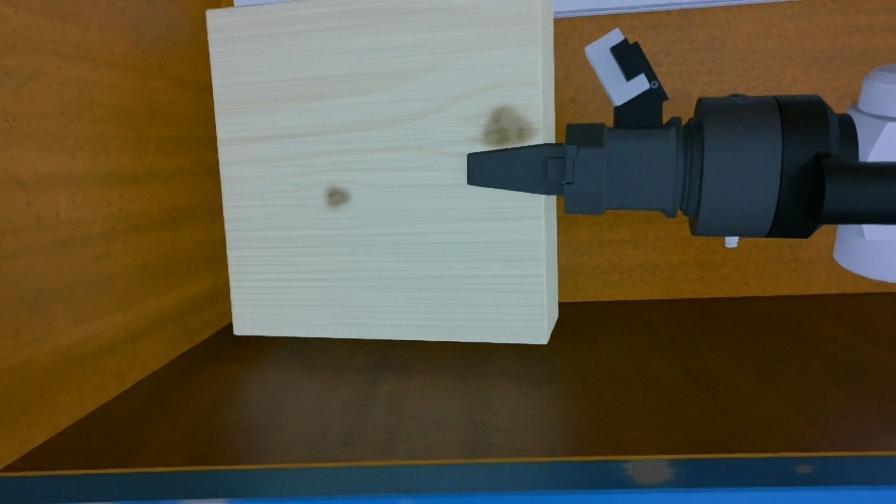

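>>> move:
  target: {"side": "right", "x": 0.426, "y": -0.027, "z": 0.374, "quat_wxyz": [0.5471, 0.45, -0.459, 0.5363]}
  min_time_s: 1.2
  cameras: []

>>> move:
  target: {"side": "right", "x": 0.426, "y": -0.027, "z": 0.358, "quat_wxyz": [0.5471, 0.45, -0.459, 0.5363]}
  min_time_s: 1.0
  cameras: ["head_camera"]

Scene clock: 126.30 s.
Joint torques (N m): left_arm=[20.5 -0.77 0.69 8.84 -0.07 1.12 0.03] | right_arm=[-12.59 -0.49 -5.22 -11.65 -1.89 -8.53 -0.23]
External joint torques (N m): left_arm=[-1.83 -1.16 0.64 0.03 -0.06 -0.29 -0.01] | right_arm=[-5.88 5.54 -2.17 -8.04 -1.58 -6.7 -0.27]
Wrist force (N): left_arm=[5.7 1.5 -5.8] | right_arm=[-27.2 1.7 -5.1]
Wrist torque (N m): left_arm=[-0.26 0.47 0.07] | right_arm=[-0.21 1.72 0.02]
Wrist force, peak (N): left_arm=[6.2 0.9 -6.5] | right_arm=[-29.9 1.7 -5.5]
move: done
base_odometry: x=+0.561 y=-0.168 heading=+0.020
lidar_m: 0.22 0.23 0.33 1.50 2.24 1.62 1.54 1.60 2.17 0.97 0.34 0.24
base_status: not commanded
joint_positions: torso_squat_rad=+0.900 torso_shift_rad=+0.400 torso_pitch_rad=+1.001 torso_yaw_rad=+0.000 left_shoulder_pitch_rad=+0.037 left_shoulder_roll_rad=+0.004 left_shoulder_yaw_rad=-0.043 left_elbow_rad=-0.196 left_forearm_roll_rad=-0.014 left_wrist_pitch_rad=+0.002 left_hand_roll_rad=+0.027 left_gripper_m=+0.099 right_shoulder_pitch_rad=-1.199 right_shoulder_roll_rad=-0.771 right_shoulder_yaw_rad=+1.340 right_elbow_rad=-0.947 right_forearm_roll_rad=-0.109 right_wrist_pitch_rad=-0.973 right_hand_roll_rad=-0.258 right_gripper_m=+0.074 head_pan_rad=+0.000 head_tilt_rad=+0.750
joint_status: all done
wheel_motors_off: 0
motor_effort: left_wheel=-2(3) right_wheel=+3(4)
chest: x=+0.2020 y=+0.0001 z=+0.8483 quat_wxyz=(+0.877, +0.000, +0.480, +0.000) (m; base frame)
left_hand: x=-0.3355 y=+0.2200 z=+0.4227 quat_wxyz=(+0.913, -0.005, +0.409, -0.008) (m; base frame)
right_hand: x=+0.4256 y=-0.0286 z=+0.3727 quat_wxyz=(+0.549, +0.448, -0.457, +0.537) (m; base frame)
right_hand_status: reached (checked arc, planned for 1.2 s): 2 mm and 0.4 deg off.
pictures: none
No camera images: "cameras" was empty.

Scene clock: 127.63 s.
Joint torques (N m): left_arm=[20.5 -0.05 0.96 8.86 -0.13 1.23 0.04] | right_arm=[-7.72 -2.77 -0.73 -2.57 0.62 -1.8 -0.15]
External joint torques (N m): left_arm=[-1.81 -0.44 0.91 0.06 -0.11 -0.18 -0.01] | right_arm=[-0.81 2.5 1.9 0.36 0.98 0.02 -0.2]
Wrist force (N): left_arm=[5.4 0.3 -6.2] | right_arm=[-11.4 -0.1 -0.1]
Wrist torque (N m): left_arm=[-0.17 0.47 0.09] | right_arm=[-0.75 -1.67 -0.10]
Wrist force, peak (N): left_arm=[6.1 1.6 -6.2] | right_arm=[-28.6 0.8 -3.4]
move: done
base_odometry: x=+0.561 y=-0.168 heading=+0.020
lidar_m: 0.22 0.24 0.33 1.51 2.25 1.60 1.54 1.61 2.18 0.98 0.34 0.24
base_status: not commanded
joint_positions: torso_squat_rad=+0.900 torso_shift_rad=+0.400 torso_pitch_rad=+1.000 torso_yaw_rad=+0.000 left_shoulder_pitch_rad=+0.037 left_shoulder_roll_rad=+0.004 left_shoulder_yaw_rad=-0.043 left_elbow_rad=-0.196 left_forearm_roll_rad=-0.014 left_wrist_pitch_rad=+0.002 left_hand_roll_rad=+0.027 left_gripper_m=+0.099 right_shoulder_pitch_rad=-1.212 right_shoulder_roll_rad=-0.681 right_shoulder_yaw_rad=+1.345 right_elbow_rad=-0.768 right_forearm_roll_rad=-0.103 right_wrist_pitch_rad=-1.065 right_hand_roll_rad=-0.261 right_gripper_m=+0.074 head_pan_rad=+0.000 head_tilt_rad=+0.750
joint_status: all done
wheel_motors_off: 0
motor_effort: left_wheel=-5(5) right_wheel=+3(8)
chest: x=+0.2018 y=+0.0000 z=+0.8485 quat_wxyz=(+0.878, +0.000, +0.479, +0.000) (m; base frame)
left_hand: x=-0.3354 y=+0.2200 z=+0.4225 quat_wxyz=(+0.913, -0.005, +0.408, -0.008) (m; base frame)
right_hand: x=+0.4262 y=-0.0273 z=+0.3586 quat_wxyz=(+0.548, +0.449, -0.459, +0.537) (m; base frame)
right_hand_status: reached (checked arc, planned for 1.0 s): 1 mm and 0.2 deg off.
pictures: head_camera
camera_calibration:
head_camera: T_world_to_cam=[[-0.0281346, -0.999499, -0.0145026, 0.0233748], [-0.992201, 0.0261608, 0.121871, 0.316328], [-0.12143, 0.0178183, -0.99244, 0.922549], [0, 0, 0, 1]] pos_world=[0.426544, -0.00135052, 0.877363]

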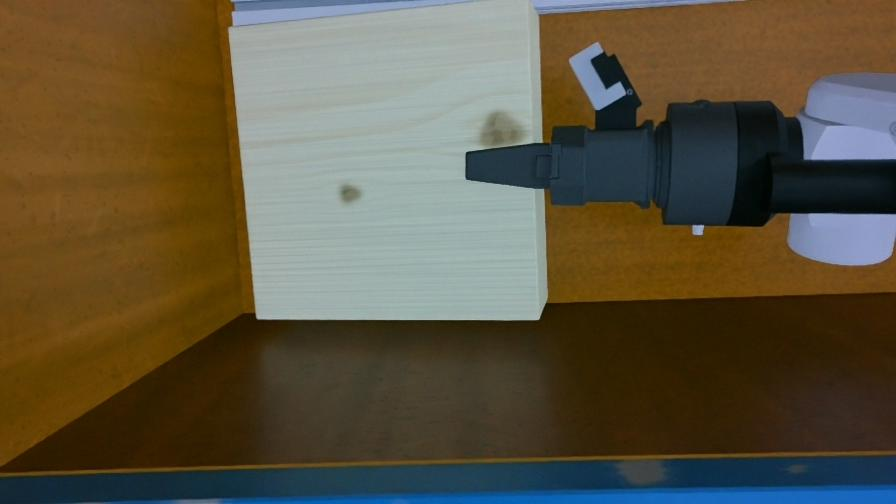

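>>> move:
  target: {"side": "right", "x": 0.426, "y": -0.027, "z": 0.350, "quat_wxyz": [0.5471, 0.45, -0.459, 0.5363]}
  min_time_s: 0.8
  cameras: []

>>> move:
  joints: {"right_gripper_m": 0.09}
  cameras: []

>>> move:
  target: {"side": "right", "x": 0.425, "y": -0.072, "z": 0.352, "quat_wxyz": [0.5471, 0.45, -0.459, 0.5363]}
  min_time_s: 1.0
  cameras: ["head_camera"]

Scene clock: 130.83 s.
Joint torques (N m): left_arm=[20.8 -0.53 0.64 8.72 -0.16 1.33 -0.03] | right_arm=[-5.57 -5.45 0.87 2.22 1.11 2.85 -0.27]
External joint torques (N m): left_arm=[-1.51 -0.93 0.59 -0.08 -0.14 -0.08 -0.07] | right_arm=[1.42 -0.6 3.26 4.79 1.49 4.7 -0.32]
Wrist force (N): left_arm=[5.6 1.3 -6.2] | right_arm=[-0.7 0.8 3.4]
Wrist torque (N m): left_arm=[-0.31 0.44 0.04] | right_arm=[-0.41 -3.72 0.23]
Wrist force, peak (N): left_arm=[6.7 0.6 -6.5] | right_arm=[10.7 4.4 21.0]
move: done
base_odometry: x=+0.561 y=-0.168 heading=+0.020
lidar_m: 0.22 0.23 0.31 1.50 2.26 1.61 1.54 1.60 2.17 0.98 0.35 0.24
base_status: not commanded
joint_positions: torso_squat_rad=+0.900 torso_shift_rad=+0.400 torso_pitch_rad=+1.000 torso_yaw_rad=+0.000 left_shoulder_pitch_rad=+0.037 left_shoulder_roll_rad=+0.004 left_shoulder_yaw_rad=-0.043 left_elbow_rad=-0.196 left_forearm_roll_rad=-0.014 left_wrist_pitch_rad=+0.002 left_hand_roll_rad=+0.027 left_gripper_m=+0.099 right_shoulder_pitch_rad=-1.219 right_shoulder_roll_rad=-0.633 right_shoulder_yaw_rad=+1.348 right_elbow_rad=-0.674 right_forearm_roll_rad=-0.101 right_wrist_pitch_rad=-1.108 right_hand_roll_rad=-0.263 right_gripper_m=+0.075 head_pan_rad=+0.000 head_tilt_rad=+0.750
joint_status: all done
wheel_motors_off: 0
motor_effort: left_wheel=-4(5) right_wheel=+4(7)
chest: x=+0.2017 y=+0.0000 z=+0.8486 quat_wxyz=(+0.878, +0.000, +0.479, +0.000) (m; base frame)
left_hand: x=-0.3354 y=+0.2201 z=+0.4225 quat_wxyz=(+0.913, -0.004, +0.408, -0.008) (m; base frame)
right_hand: x=+0.4260 y=-0.0265 z=+0.3518 quat_wxyz=(+0.549, +0.448, -0.458, +0.537) (m; base frame)
right_hand_status: reached (checked arc, planned for 0.8 s): 2 mm and 0.3 deg off.
pictures: none
No camera images: "cameras" was empty.

Scene clock: 131.47 s.
Joint torques (N m): left_arm=[20.61 -0.65 0.83 8.74 -0.13 1.28 0.03] | right_arm=[-6.94 -4.95 -1.78 -2.94 -0.64 -3.59 -0.35]
External joint torques (N m): left_arm=[-1.71 -1.04 0.78 -0.06 -0.11 -0.13 -0.01] | right_arm=[0.02 -0.08 0.59 -0.39 -0.26 -1.77 -0.4]
Wrist force (N): left_arm=[5.6 1.0 -5.9] | right_arm=[-15.9 2.1 -4.8]
Wrist torque (N m): left_arm=[-0.25 0.39 0.09] | right_arm=[-0.35 -0.66 0.04]
Wrist force, peak (N): left_arm=[6.7 0.6 -5.6] | right_arm=[-18.0 1.4 -2.9]
move: done
base_odometry: x=+0.561 y=-0.168 heading=+0.020
lidar_m: 0.23 0.24 0.32 1.51 2.24 1.62 1.54 1.62 2.18 0.97 0.35 0.24
base_status: not commanded
joint_positions: torso_squat_rad=+0.900 torso_shift_rad=+0.400 torso_pitch_rad=+1.000 torso_yaw_rad=+0.000 left_shoulder_pitch_rad=+0.037 left_shoulder_roll_rad=+0.004 left_shoulder_yaw_rad=-0.043 left_elbow_rad=-0.196 left_forearm_roll_rad=-0.014 left_wrist_pitch_rad=+0.002 left_hand_roll_rad=+0.027 left_gripper_m=+0.099 right_shoulder_pitch_rad=-1.219 right_shoulder_roll_rad=-0.633 right_shoulder_yaw_rad=+1.349 right_elbow_rad=-0.673 right_forearm_roll_rad=-0.100 right_wrist_pitch_rad=-1.107 right_hand_roll_rad=-0.263 right_gripper_m=+0.090 head_pan_rad=+0.000 head_tilt_rad=+0.750
joint_status: all done
wheel_motors_off: 0
motor_effort: left_wheel=-1(4) right_wheel=+3(4)
chest: x=+0.2019 y=+0.0000 z=+0.8484 quat_wxyz=(+0.878, +0.000, +0.480, +0.000) (m; base frame)
left_hand: x=-0.3355 y=+0.2200 z=+0.4226 quat_wxyz=(+0.913, -0.005, +0.408, -0.007) (m; base frame)
right_hand: x=+0.4257 y=-0.0270 z=+0.3506 quat_wxyz=(+0.549, +0.447, -0.457, +0.538) (m; base frame)
pictures: none
No camera images: "cameras" was empty.

Scene clock: 132.80 s.
Joint torques (N m): left_arm=[20.42 -0.22 0.75 8.8 -0.09 1.32 -0.01] | right_arm=[-5.7 -9.3 -2.1 -2.04 -0.82 -4.16 -0.24]
External joint torques (N m): left_arm=[-1.89 -0.61 0.7 0 -0.07 -0.09 -0.05] | right_arm=[0.64 -2.78 0.03 -0.54 -0.39 -2.33 -0.29]
Wrist force (N): left_arm=[6.4 1.0 -6.0] | right_arm=[-15.5 1.9 -4.1]
Wrist torque (N m): left_arm=[-0.24 0.52 0.09] | right_arm=[-0.30 -0.24 -0.01]
Wrist force, peak (N): left_arm=[6.3 0.5 -6.5] | right_arm=[-16.5 2.9 -5.1]
move: done
base_odometry: x=+0.561 y=-0.168 heading=+0.020
lidar_m: 0.22 0.24 0.32 1.51 2.24 1.60 1.54 1.61 2.15 0.96 0.36 0.24
base_status: not commanded
joint_positions: torso_squat_rad=+0.900 torso_shift_rad=+0.400 torso_pitch_rad=+1.000 torso_yaw_rad=+0.000 left_shoulder_pitch_rad=+0.037 left_shoulder_roll_rad=+0.004 left_shoulder_yaw_rad=-0.043 left_elbow_rad=-0.196 left_forearm_roll_rad=-0.014 left_wrist_pitch_rad=+0.002 left_hand_roll_rad=+0.027 left_gripper_m=+0.099 right_shoulder_pitch_rad=-1.200 right_shoulder_roll_rad=-0.670 right_shoulder_yaw_rad=+1.350 right_elbow_rad=-0.581 right_forearm_roll_rad=-0.099 right_wrist_pitch_rad=-1.246 right_hand_roll_rad=-0.264 right_gripper_m=+0.090 head_pan_rad=+0.000 head_tilt_rad=+0.750
joint_status: all done
wheel_motors_off: 0
motor_effort: left_wheel=-2(3) right_wheel=+2(4)
chest: x=+0.2019 y=+0.0000 z=+0.8484 quat_wxyz=(+0.878, +0.000, +0.480, +0.000) (m; base frame)
left_hand: x=-0.3355 y=+0.2200 z=+0.4226 quat_wxyz=(+0.913, -0.005, +0.408, -0.007) (m; base frame)
right_hand: x=+0.4249 y=-0.0716 z=+0.3520 quat_wxyz=(+0.547, +0.449, -0.459, +0.536) (m; base frame)
right_hand_status: reached (checked arc, planned for 1.0 s): 0 mm and 0.1 deg off.
pictures: head_camera
camera_calibration:
head_camera: T_world_to_cam=[[-0.0280525, -0.9995, -0.0146057, 0.0235296], [-0.992168, 0.0260615, 0.122165, 0.316177], [-0.121724, 0.0179183, -0.992402, 0.922454], [0, 0, 0, 1]] pos_world=[0.426645, -0.00125107, 0.877163]

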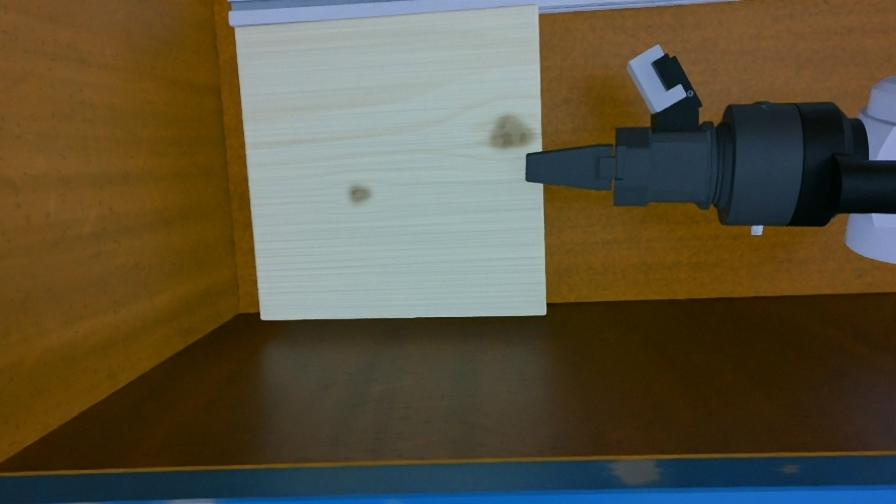

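>>> move:
  target: {"side": "right", "x": 0.425, "y": -0.13, "z": 0.355, "quat_wxyz": [0.5471, 0.45, -0.459, 0.5363]}
  min_time_s: 0.8
  cameras: ["head_camera"]

>>> move:
  target: {"side": "right", "x": 0.43, "y": -0.14, "z": 0.49, "quat_wxyz": [0.5471, 0.45, -0.459, 0.5363]}
  min_time_s: 1.0
  cameras: []

>>> move:
  target: {"side": "right", "x": 0.44, "y": -0.14, "z": 0.62, "quat_wxyz": [0.5, 0.5, -0.5, 0.5]}
  min_time_s: 1.0
  cameras: ["head_camera"]

Scene clock: 136.03 s.
Joint torques (N m): left_arm=[20.47 -0.51 0.88 8.68 -0.07 1.29 0.06] | right_arm=[-4.35 -9.46 -1.5 0.52 -0.77 -1.89 -0.2]
External joint torques (N m): left_arm=[-1.85 -0.91 0.82 -0.12 -0.05 -0.12 0.02] | right_arm=[1.28 -1.05 0.19 0.4 -0.25 -0.06 -0.25]
Wrist force (N): left_arm=[6.0 0.9 -5.6] | right_arm=[-5.9 2.5 0.9]
Wrist torque (N m): left_arm=[-0.22 0.51 0.05] | right_arm=[-0.35 -0.30 0.00]
Wrist force, peak (N): left_arm=[6.4 1.5 -6.2] | right_arm=[-16.4 2.4 -4.9]
move: done
base_odometry: x=+0.561 y=-0.168 heading=+0.020
lidar_m: 0.22 0.24 0.32 1.51 2.26 1.61 1.53 1.61 2.17 0.99 0.34 0.24
base_status: not commanded
joint_positions: torso_squat_rad=+0.900 torso_shift_rad=+0.400 torso_pitch_rad=+1.000 torso_yaw_rad=+0.000 left_shoulder_pitch_rad=+0.037 left_shoulder_roll_rad=+0.004 left_shoulder_yaw_rad=-0.043 left_elbow_rad=-0.196 left_forearm_roll_rad=-0.014 left_wrist_pitch_rad=+0.002 left_hand_roll_rad=+0.027 left_gripper_m=+0.099 right_shoulder_pitch_rad=-1.184 right_shoulder_roll_rad=-0.688 right_shoulder_yaw_rad=+1.351 right_elbow_rad=-0.400 right_forearm_roll_rad=-0.098 right_wrist_pitch_rad=-1.439 right_hand_roll_rad=-0.272 right_gripper_m=+0.090 head_pan_rad=+0.000 head_tilt_rad=+0.750
joint_status: all done
wheel_motors_off: 0
motor_effort: left_wheel=-2(3) right_wheel=+2(3)
chest: x=+0.2019 y=+0.0000 z=+0.8484 quat_wxyz=(+0.878, +0.000, +0.479, +0.000) (m; base frame)
left_hand: x=-0.3355 y=+0.2200 z=+0.4226 quat_wxyz=(+0.913, -0.005, +0.408, -0.007) (m; base frame)
right_hand: x=+0.4248 y=-0.1296 z=+0.3558 quat_wxyz=(+0.550, +0.446, -0.457, +0.538) (m; base frame)
right_hand_status: reached (checked arc, planned for 0.8 s): 1 mm and 0.6 deg off.
pictures: head_camera
camera_calibration:
head_camera: T_world_to_cam=[[-0.0280378, -0.999502, -0.0145099, 0.023441], [-0.99218, 0.0260604, 0.122064, 0.316258], [-0.121625, 0.0178189, -0.992416, 0.922523], [0, 0, 0, 1]] pos_world=[0.426644, -0.00125082, 0.877263]

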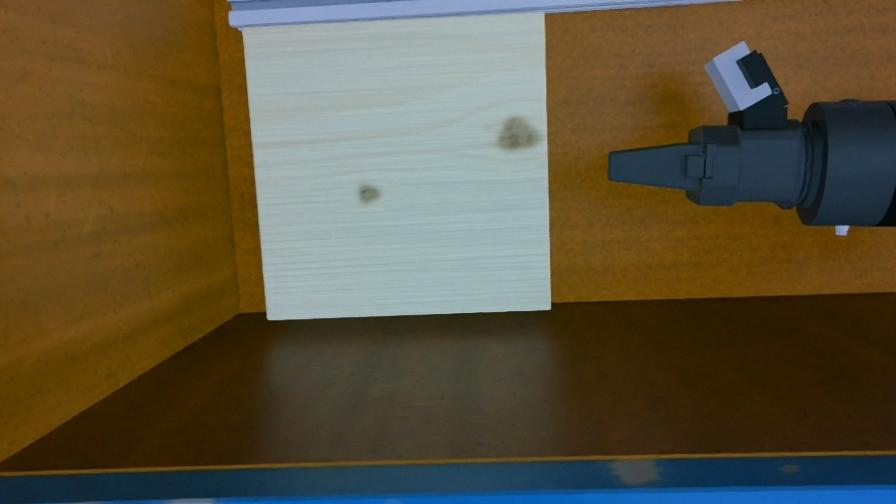

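Scene clock: 137.63 s.
Joint torques (N m): left_arm=[20.73 -0.77 0.87 8.71 -0.11 1.32 0.05] | right_arm=[-3.96 -12.82 -4.9 -4.14 -0.52 -2.11 -0.13]
External joint torques (N m): left_arm=[-1.58 -1.16 0.82 -0.09 -0.09 -0.1 0.01] | right_arm=[0.84 0.27 -0.72 -0.61 -0.21 -0.27 -0.18]
Wrist force (N): left_arm=[5.9 0.9 -5.8] | right_arm=[-5.7 2.4 1.4]
Wrist torque (N m): left_arm=[-0.23 0.47 0.06] | right_arm=[-0.31 -0.23 -0.25]
Wrist force, peak (N): left_arm=[6.6 1.6 -6.2] | right_arm=[-7.0 2.4 1.7]
move: done
base_odometry: x=+0.561 y=-0.168 heading=+0.020
lidar_m: 0.23 0.23 0.33 1.50 2.25 1.60 1.53 1.60 2.17 0.98 0.35 0.24
base_status: not commanded
joint_positions: torso_squat_rad=+0.900 torso_shift_rad=+0.400 torso_pitch_rad=+1.000 torso_yaw_rad=+0.000 left_shoulder_pitch_rad=+0.037 left_shoulder_roll_rad=+0.004 left_shoulder_yaw_rad=-0.043 left_elbow_rad=-0.196 left_forearm_roll_rad=-0.014 left_wrist_pitch_rad=+0.002 left_hand_roll_rad=+0.027 left_gripper_m=+0.099 right_shoulder_pitch_rad=-1.096 right_shoulder_roll_rad=-1.361 right_shoulder_yaw_rad=+1.286 right_elbow_rad=-1.558 right_forearm_roll_rad=-0.176 right_wrist_pitch_rad=-0.966 right_hand_roll_rad=-0.268 right_gripper_m=+0.090 head_pan_rad=+0.000 head_tilt_rad=+0.750
joint_status: all done
wheel_motors_off: 0
motor_effort: left_wheel=-2(3) right_wheel=+0(4)
chest: x=+0.2019 y=+0.0000 z=+0.8484 quat_wxyz=(+0.878, +0.000, +0.479, +0.000) (m; base frame)
left_hand: x=-0.3355 y=+0.2200 z=+0.4226 quat_wxyz=(+0.913, -0.005, +0.408, -0.007) (m; base frame)
right_hand: x=+0.4295 y=-0.1404 z=+0.4901 quat_wxyz=(+0.544, +0.454, -0.459, +0.536) (m; base frame)
right_hand_status: reached (checked arc, planned for 1.2 s): 1 mm and 0.6 deg off.
pictures: none
No camera images: "cameras" was empty.

Scene clock: 138.97 s.
Joint torques (N m): left_arm=[20.28 -0.23 0.74 8.84 -0.11 1.21 -0.01] | right_arm=[-3.98 -15.05 -6.29 -4.24 -0.42 -1.81 -0.23]
External joint torques (N m): left_arm=[-2.04 -0.62 0.69 0.04 -0.1 -0.21 -0.05] | right_arm=[1.09 -1.02 -1.27 -0.43 -0.07 0.04 -0.28]
Wrist force (N): left_arm=[5.7 1.2 -5.1] | right_arm=[-5.7 2.5 2.4]
Wrist torque (N m): left_arm=[-0.25 0.50 0.05] | right_arm=[-0.37 -0.24 -0.05]
Wrist force, peak (N): left_arm=[6.3 1.9 -6.7] | right_arm=[-6.7 2.3 2.5]
move: done
base_odometry: x=+0.561 y=-0.168 heading=+0.020
lidar_m: 0.22 0.22 0.33 1.51 2.25 1.61 1.54 1.61 2.17 0.99 0.34 0.23
base_status: not commanded
joint_positions: torso_squat_rad=+0.900 torso_shift_rad=+0.400 torso_pitch_rad=+1.000 torso_yaw_rad=+0.000 left_shoulder_pitch_rad=+0.037 left_shoulder_roll_rad=+0.004 left_shoulder_yaw_rad=-0.043 left_elbow_rad=-0.196 left_forearm_roll_rad=-0.014 left_wrist_pitch_rad=+0.002 left_hand_roll_rad=+0.027 left_gripper_m=+0.099 right_shoulder_pitch_rad=-1.091 right_shoulder_roll_rad=-1.656 right_shoulder_yaw_rad=+1.207 right_elbow_rad=-1.926 right_forearm_roll_rad=-0.293 right_wrist_pitch_rad=-1.036 right_hand_roll_rad=-0.287 right_gripper_m=+0.090 head_pan_rad=+0.000 head_tilt_rad=+0.750
joint_status: all done
wheel_motors_off: 0
motor_effort: left_wheel=-2(3) right_wheel=+2(4)
chest: x=+0.2019 y=+0.0000 z=+0.8484 quat_wxyz=(+0.878, +0.000, +0.479, +0.000) (m; base frame)
left_hand: x=-0.3355 y=+0.2200 z=+0.4226 quat_wxyz=(+0.913, -0.005, +0.408, -0.007) (m; base frame)
right_hand: x=+0.4397 y=-0.1395 z=+0.6198 quat_wxyz=(+0.499, +0.502, -0.500, +0.500) (m; base frame)
right_hand_status: reached (checked arc, planned for 1.0 s): 1 mm and 0.2 deg off.
pictures: head_camera
camera_calibration:
head_camera: T_world_to_cam=[[-0.0280367, -0.999502, -0.0145131, 0.0234433], [-0.992192, 0.0260607, 0.121966, 0.316349], [-0.121527, 0.0178194, -0.992428, 0.922492], [0, 0, 0, 1]] pos_world=[0.426644, -0.00125082, 0.877263]

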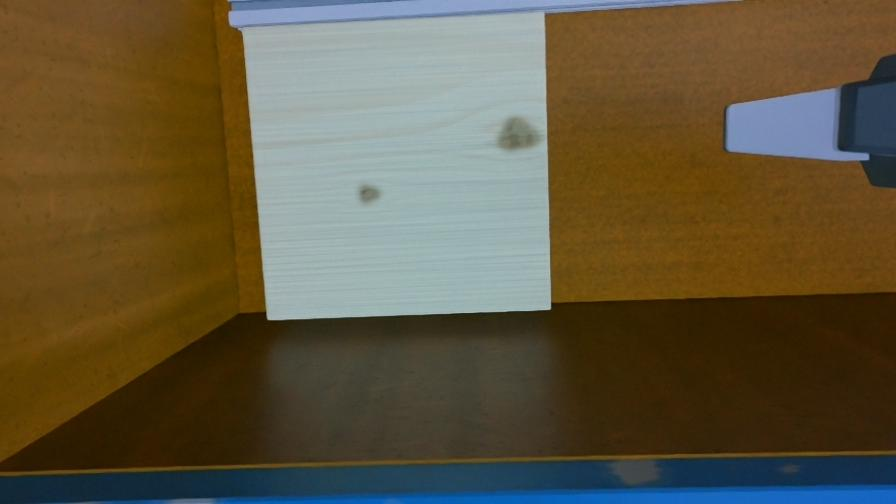

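>>> move:
  target: {"side": "right", "x": 0.42, "y": -0.13, "z": 0.73, "quat_wxyz": [0.5, 0.5, -0.5, 0.5]}
  min_time_s: 1.0
  cameras: []

>>> move:
  base: {"x_m_s": -0.25, "for_s": 2.0}
  joints: {"head_tilt_rad": 0.2}
  cameras: ["head_camera"]

Scene clock: 141.27 s.
Joint torques (N m): left_arm=[20.59 -0.58 0.76 8.76 -0.07 1.23 0.04] | right_arm=[-3.91 -14.19 -5.42 -3.94 -0.38 -1.73 0.2]
External joint torques (N m): left_arm=[-1.73 -0.98 0.71 -0.04 -0.06 -0.18 0] | right_arm=[0.49 -0.93 -0.96 -0.37 -0.18 0.15 0.15]
Wrist force (N): left_arm=[5.6 0.5 -6.0] | right_arm=[-6.4 2.1 2.3]
Wrist torque (N m): left_arm=[-0.21 0.44 0.07] | right_arm=[-0.30 -0.31 -0.22]
Wrist force, peak (N): left_arm=[6.5 1.6 -6.4] | right_arm=[-7.0 2.2 2.6]
move: done
base_odometry: x=+0.561 y=-0.168 heading=+0.020
lidar_m: 0.23 0.23 0.33 1.48 2.25 1.61 1.54 1.61 2.16 0.98 0.33 0.24
base_status: not commanded
joint_positions: torso_squat_rad=+0.900 torso_shift_rad=+0.400 torso_pitch_rad=+1.000 torso_yaw_rad=+0.000 left_shoulder_pitch_rad=+0.037 left_shoulder_roll_rad=+0.004 left_shoulder_yaw_rad=-0.043 left_elbow_rad=-0.196 left_forearm_roll_rad=-0.014 left_wrist_pitch_rad=+0.002 left_hand_roll_rad=+0.027 left_gripper_m=+0.099 right_shoulder_pitch_rad=-1.089 right_shoulder_roll_rad=-2.053 right_shoulder_yaw_rad=+1.169 right_elbow_rad=-2.353 right_forearm_roll_rad=-0.480 right_wrist_pitch_rad=-0.999 right_hand_roll_rad=-0.206 right_gripper_m=+0.090 head_pan_rad=+0.000 head_tilt_rad=+0.750
joint_status: all done
wheel_motors_off: 0
motor_effort: left_wheel=-2(3) right_wheel=+4(4)
chest: x=+0.2018 y=+0.0000 z=+0.8484 quat_wxyz=(+0.878, +0.000, +0.479, +0.000) (m; base frame)
left_hand: x=-0.3355 y=+0.2200 z=+0.4226 quat_wxyz=(+0.913, -0.005, +0.408, -0.007) (m; base frame)
right_hand: x=+0.4201 y=-0.1293 z=+0.7297 quat_wxyz=(+0.499, +0.501, -0.500, +0.500) (m; base frame)
right_hand_status: reached (checked arc, planned for 1.0 s): 1 mm and 0.1 deg off.
pictures: none
No camera images: "cameras" was empty.

Scene clock: 144.23 s.
Joint torques (N m): left_arm=[20.7 -0.64 0.77 8.74 -0.11 1.25 -0.05] | right_arm=[-3.93 -14.26 -5.38 -3.84 -0.45 -1.95 0.14]
External joint torques (N m): left_arm=[-1.61 -1.03 0.72 -0.06 -0.1 -0.17 -0.09] | right_arm=[0.48 -1.01 -0.91 -0.28 -0.24 -0.07 0.09]
Wrist force (N): left_arm=[5.7 0.5 -5.9] | right_arm=[-6.1 2.4 2.9]
Wrist torque (N m): left_arm=[-0.19 0.48 0.08] | right_arm=[-0.30 -0.27 -0.21]
Wrist force, peak (N): left_arm=[6.1 1.3 -6.5] | right_arm=[-6.5 2.7 2.9]
move: done
base_odometry: x=+0.061 y=-0.178 heading=+0.019
lidar_m: 0.72 0.76 1.69 4.47 1.52 1.09 1.04 1.09 1.48 3.80 1.07 0.77
base_status: done (sent for 2 of 2 s)
joint_positions: torso_squat_rad=+0.900 torso_shift_rad=+0.400 torso_pitch_rad=+1.000 torso_yaw_rad=+0.000 left_shoulder_pitch_rad=+0.037 left_shoulder_roll_rad=+0.004 left_shoulder_yaw_rad=-0.043 left_elbow_rad=-0.196 left_forearm_roll_rad=-0.014 left_wrist_pitch_rad=+0.002 left_hand_roll_rad=+0.027 left_gripper_m=+0.099 right_shoulder_pitch_rad=-1.089 right_shoulder_roll_rad=-2.053 right_shoulder_yaw_rad=+1.169 right_elbow_rad=-2.353 right_forearm_roll_rad=-0.480 right_wrist_pitch_rad=-0.999 right_hand_roll_rad=-0.206 right_gripper_m=+0.090 head_pan_rad=+0.000 head_tilt_rad=+0.200
joint_status: all done
wheel_motors_off: 0
motor_effort: left_wheel=-14(27) right_wheel=+16(31)
chest: x=+0.2018 y=+0.0000 z=+0.8485 quat_wxyz=(+0.878, +0.000, +0.479, +0.000) (m; base frame)
left_hand: x=-0.3355 y=+0.2200 z=+0.4226 quat_wxyz=(+0.913, -0.005, +0.408, -0.007) (m; base frame)
right_hand: x=+0.4201 y=-0.1293 z=+0.7298 quat_wxyz=(+0.499, +0.501, -0.500, +0.500) (m; base frame)
pictures: head_camera
camera_calibration:
head_camera: T_world_to_cam=[[-0.0163157, -0.999502, -0.0270247, 0.0307006], [-0.909624, 0.0260589, -0.414615, 0.78806], [0.415113, 0.0178175, -0.909595, 0.639824], [0, 0, 0, 1]] pos_world=[0.451739, -0.00125083, 0.909553]

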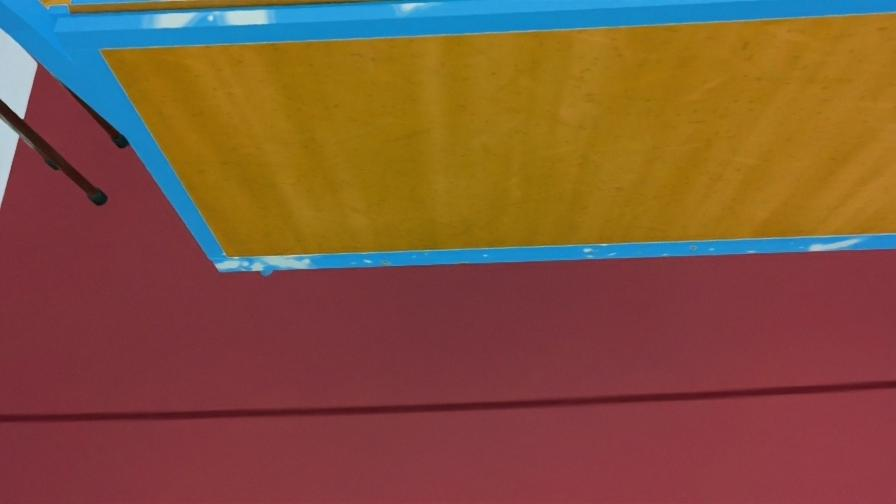

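>>> finished_scene:
  scene: 2

The scene is finished: the task was done.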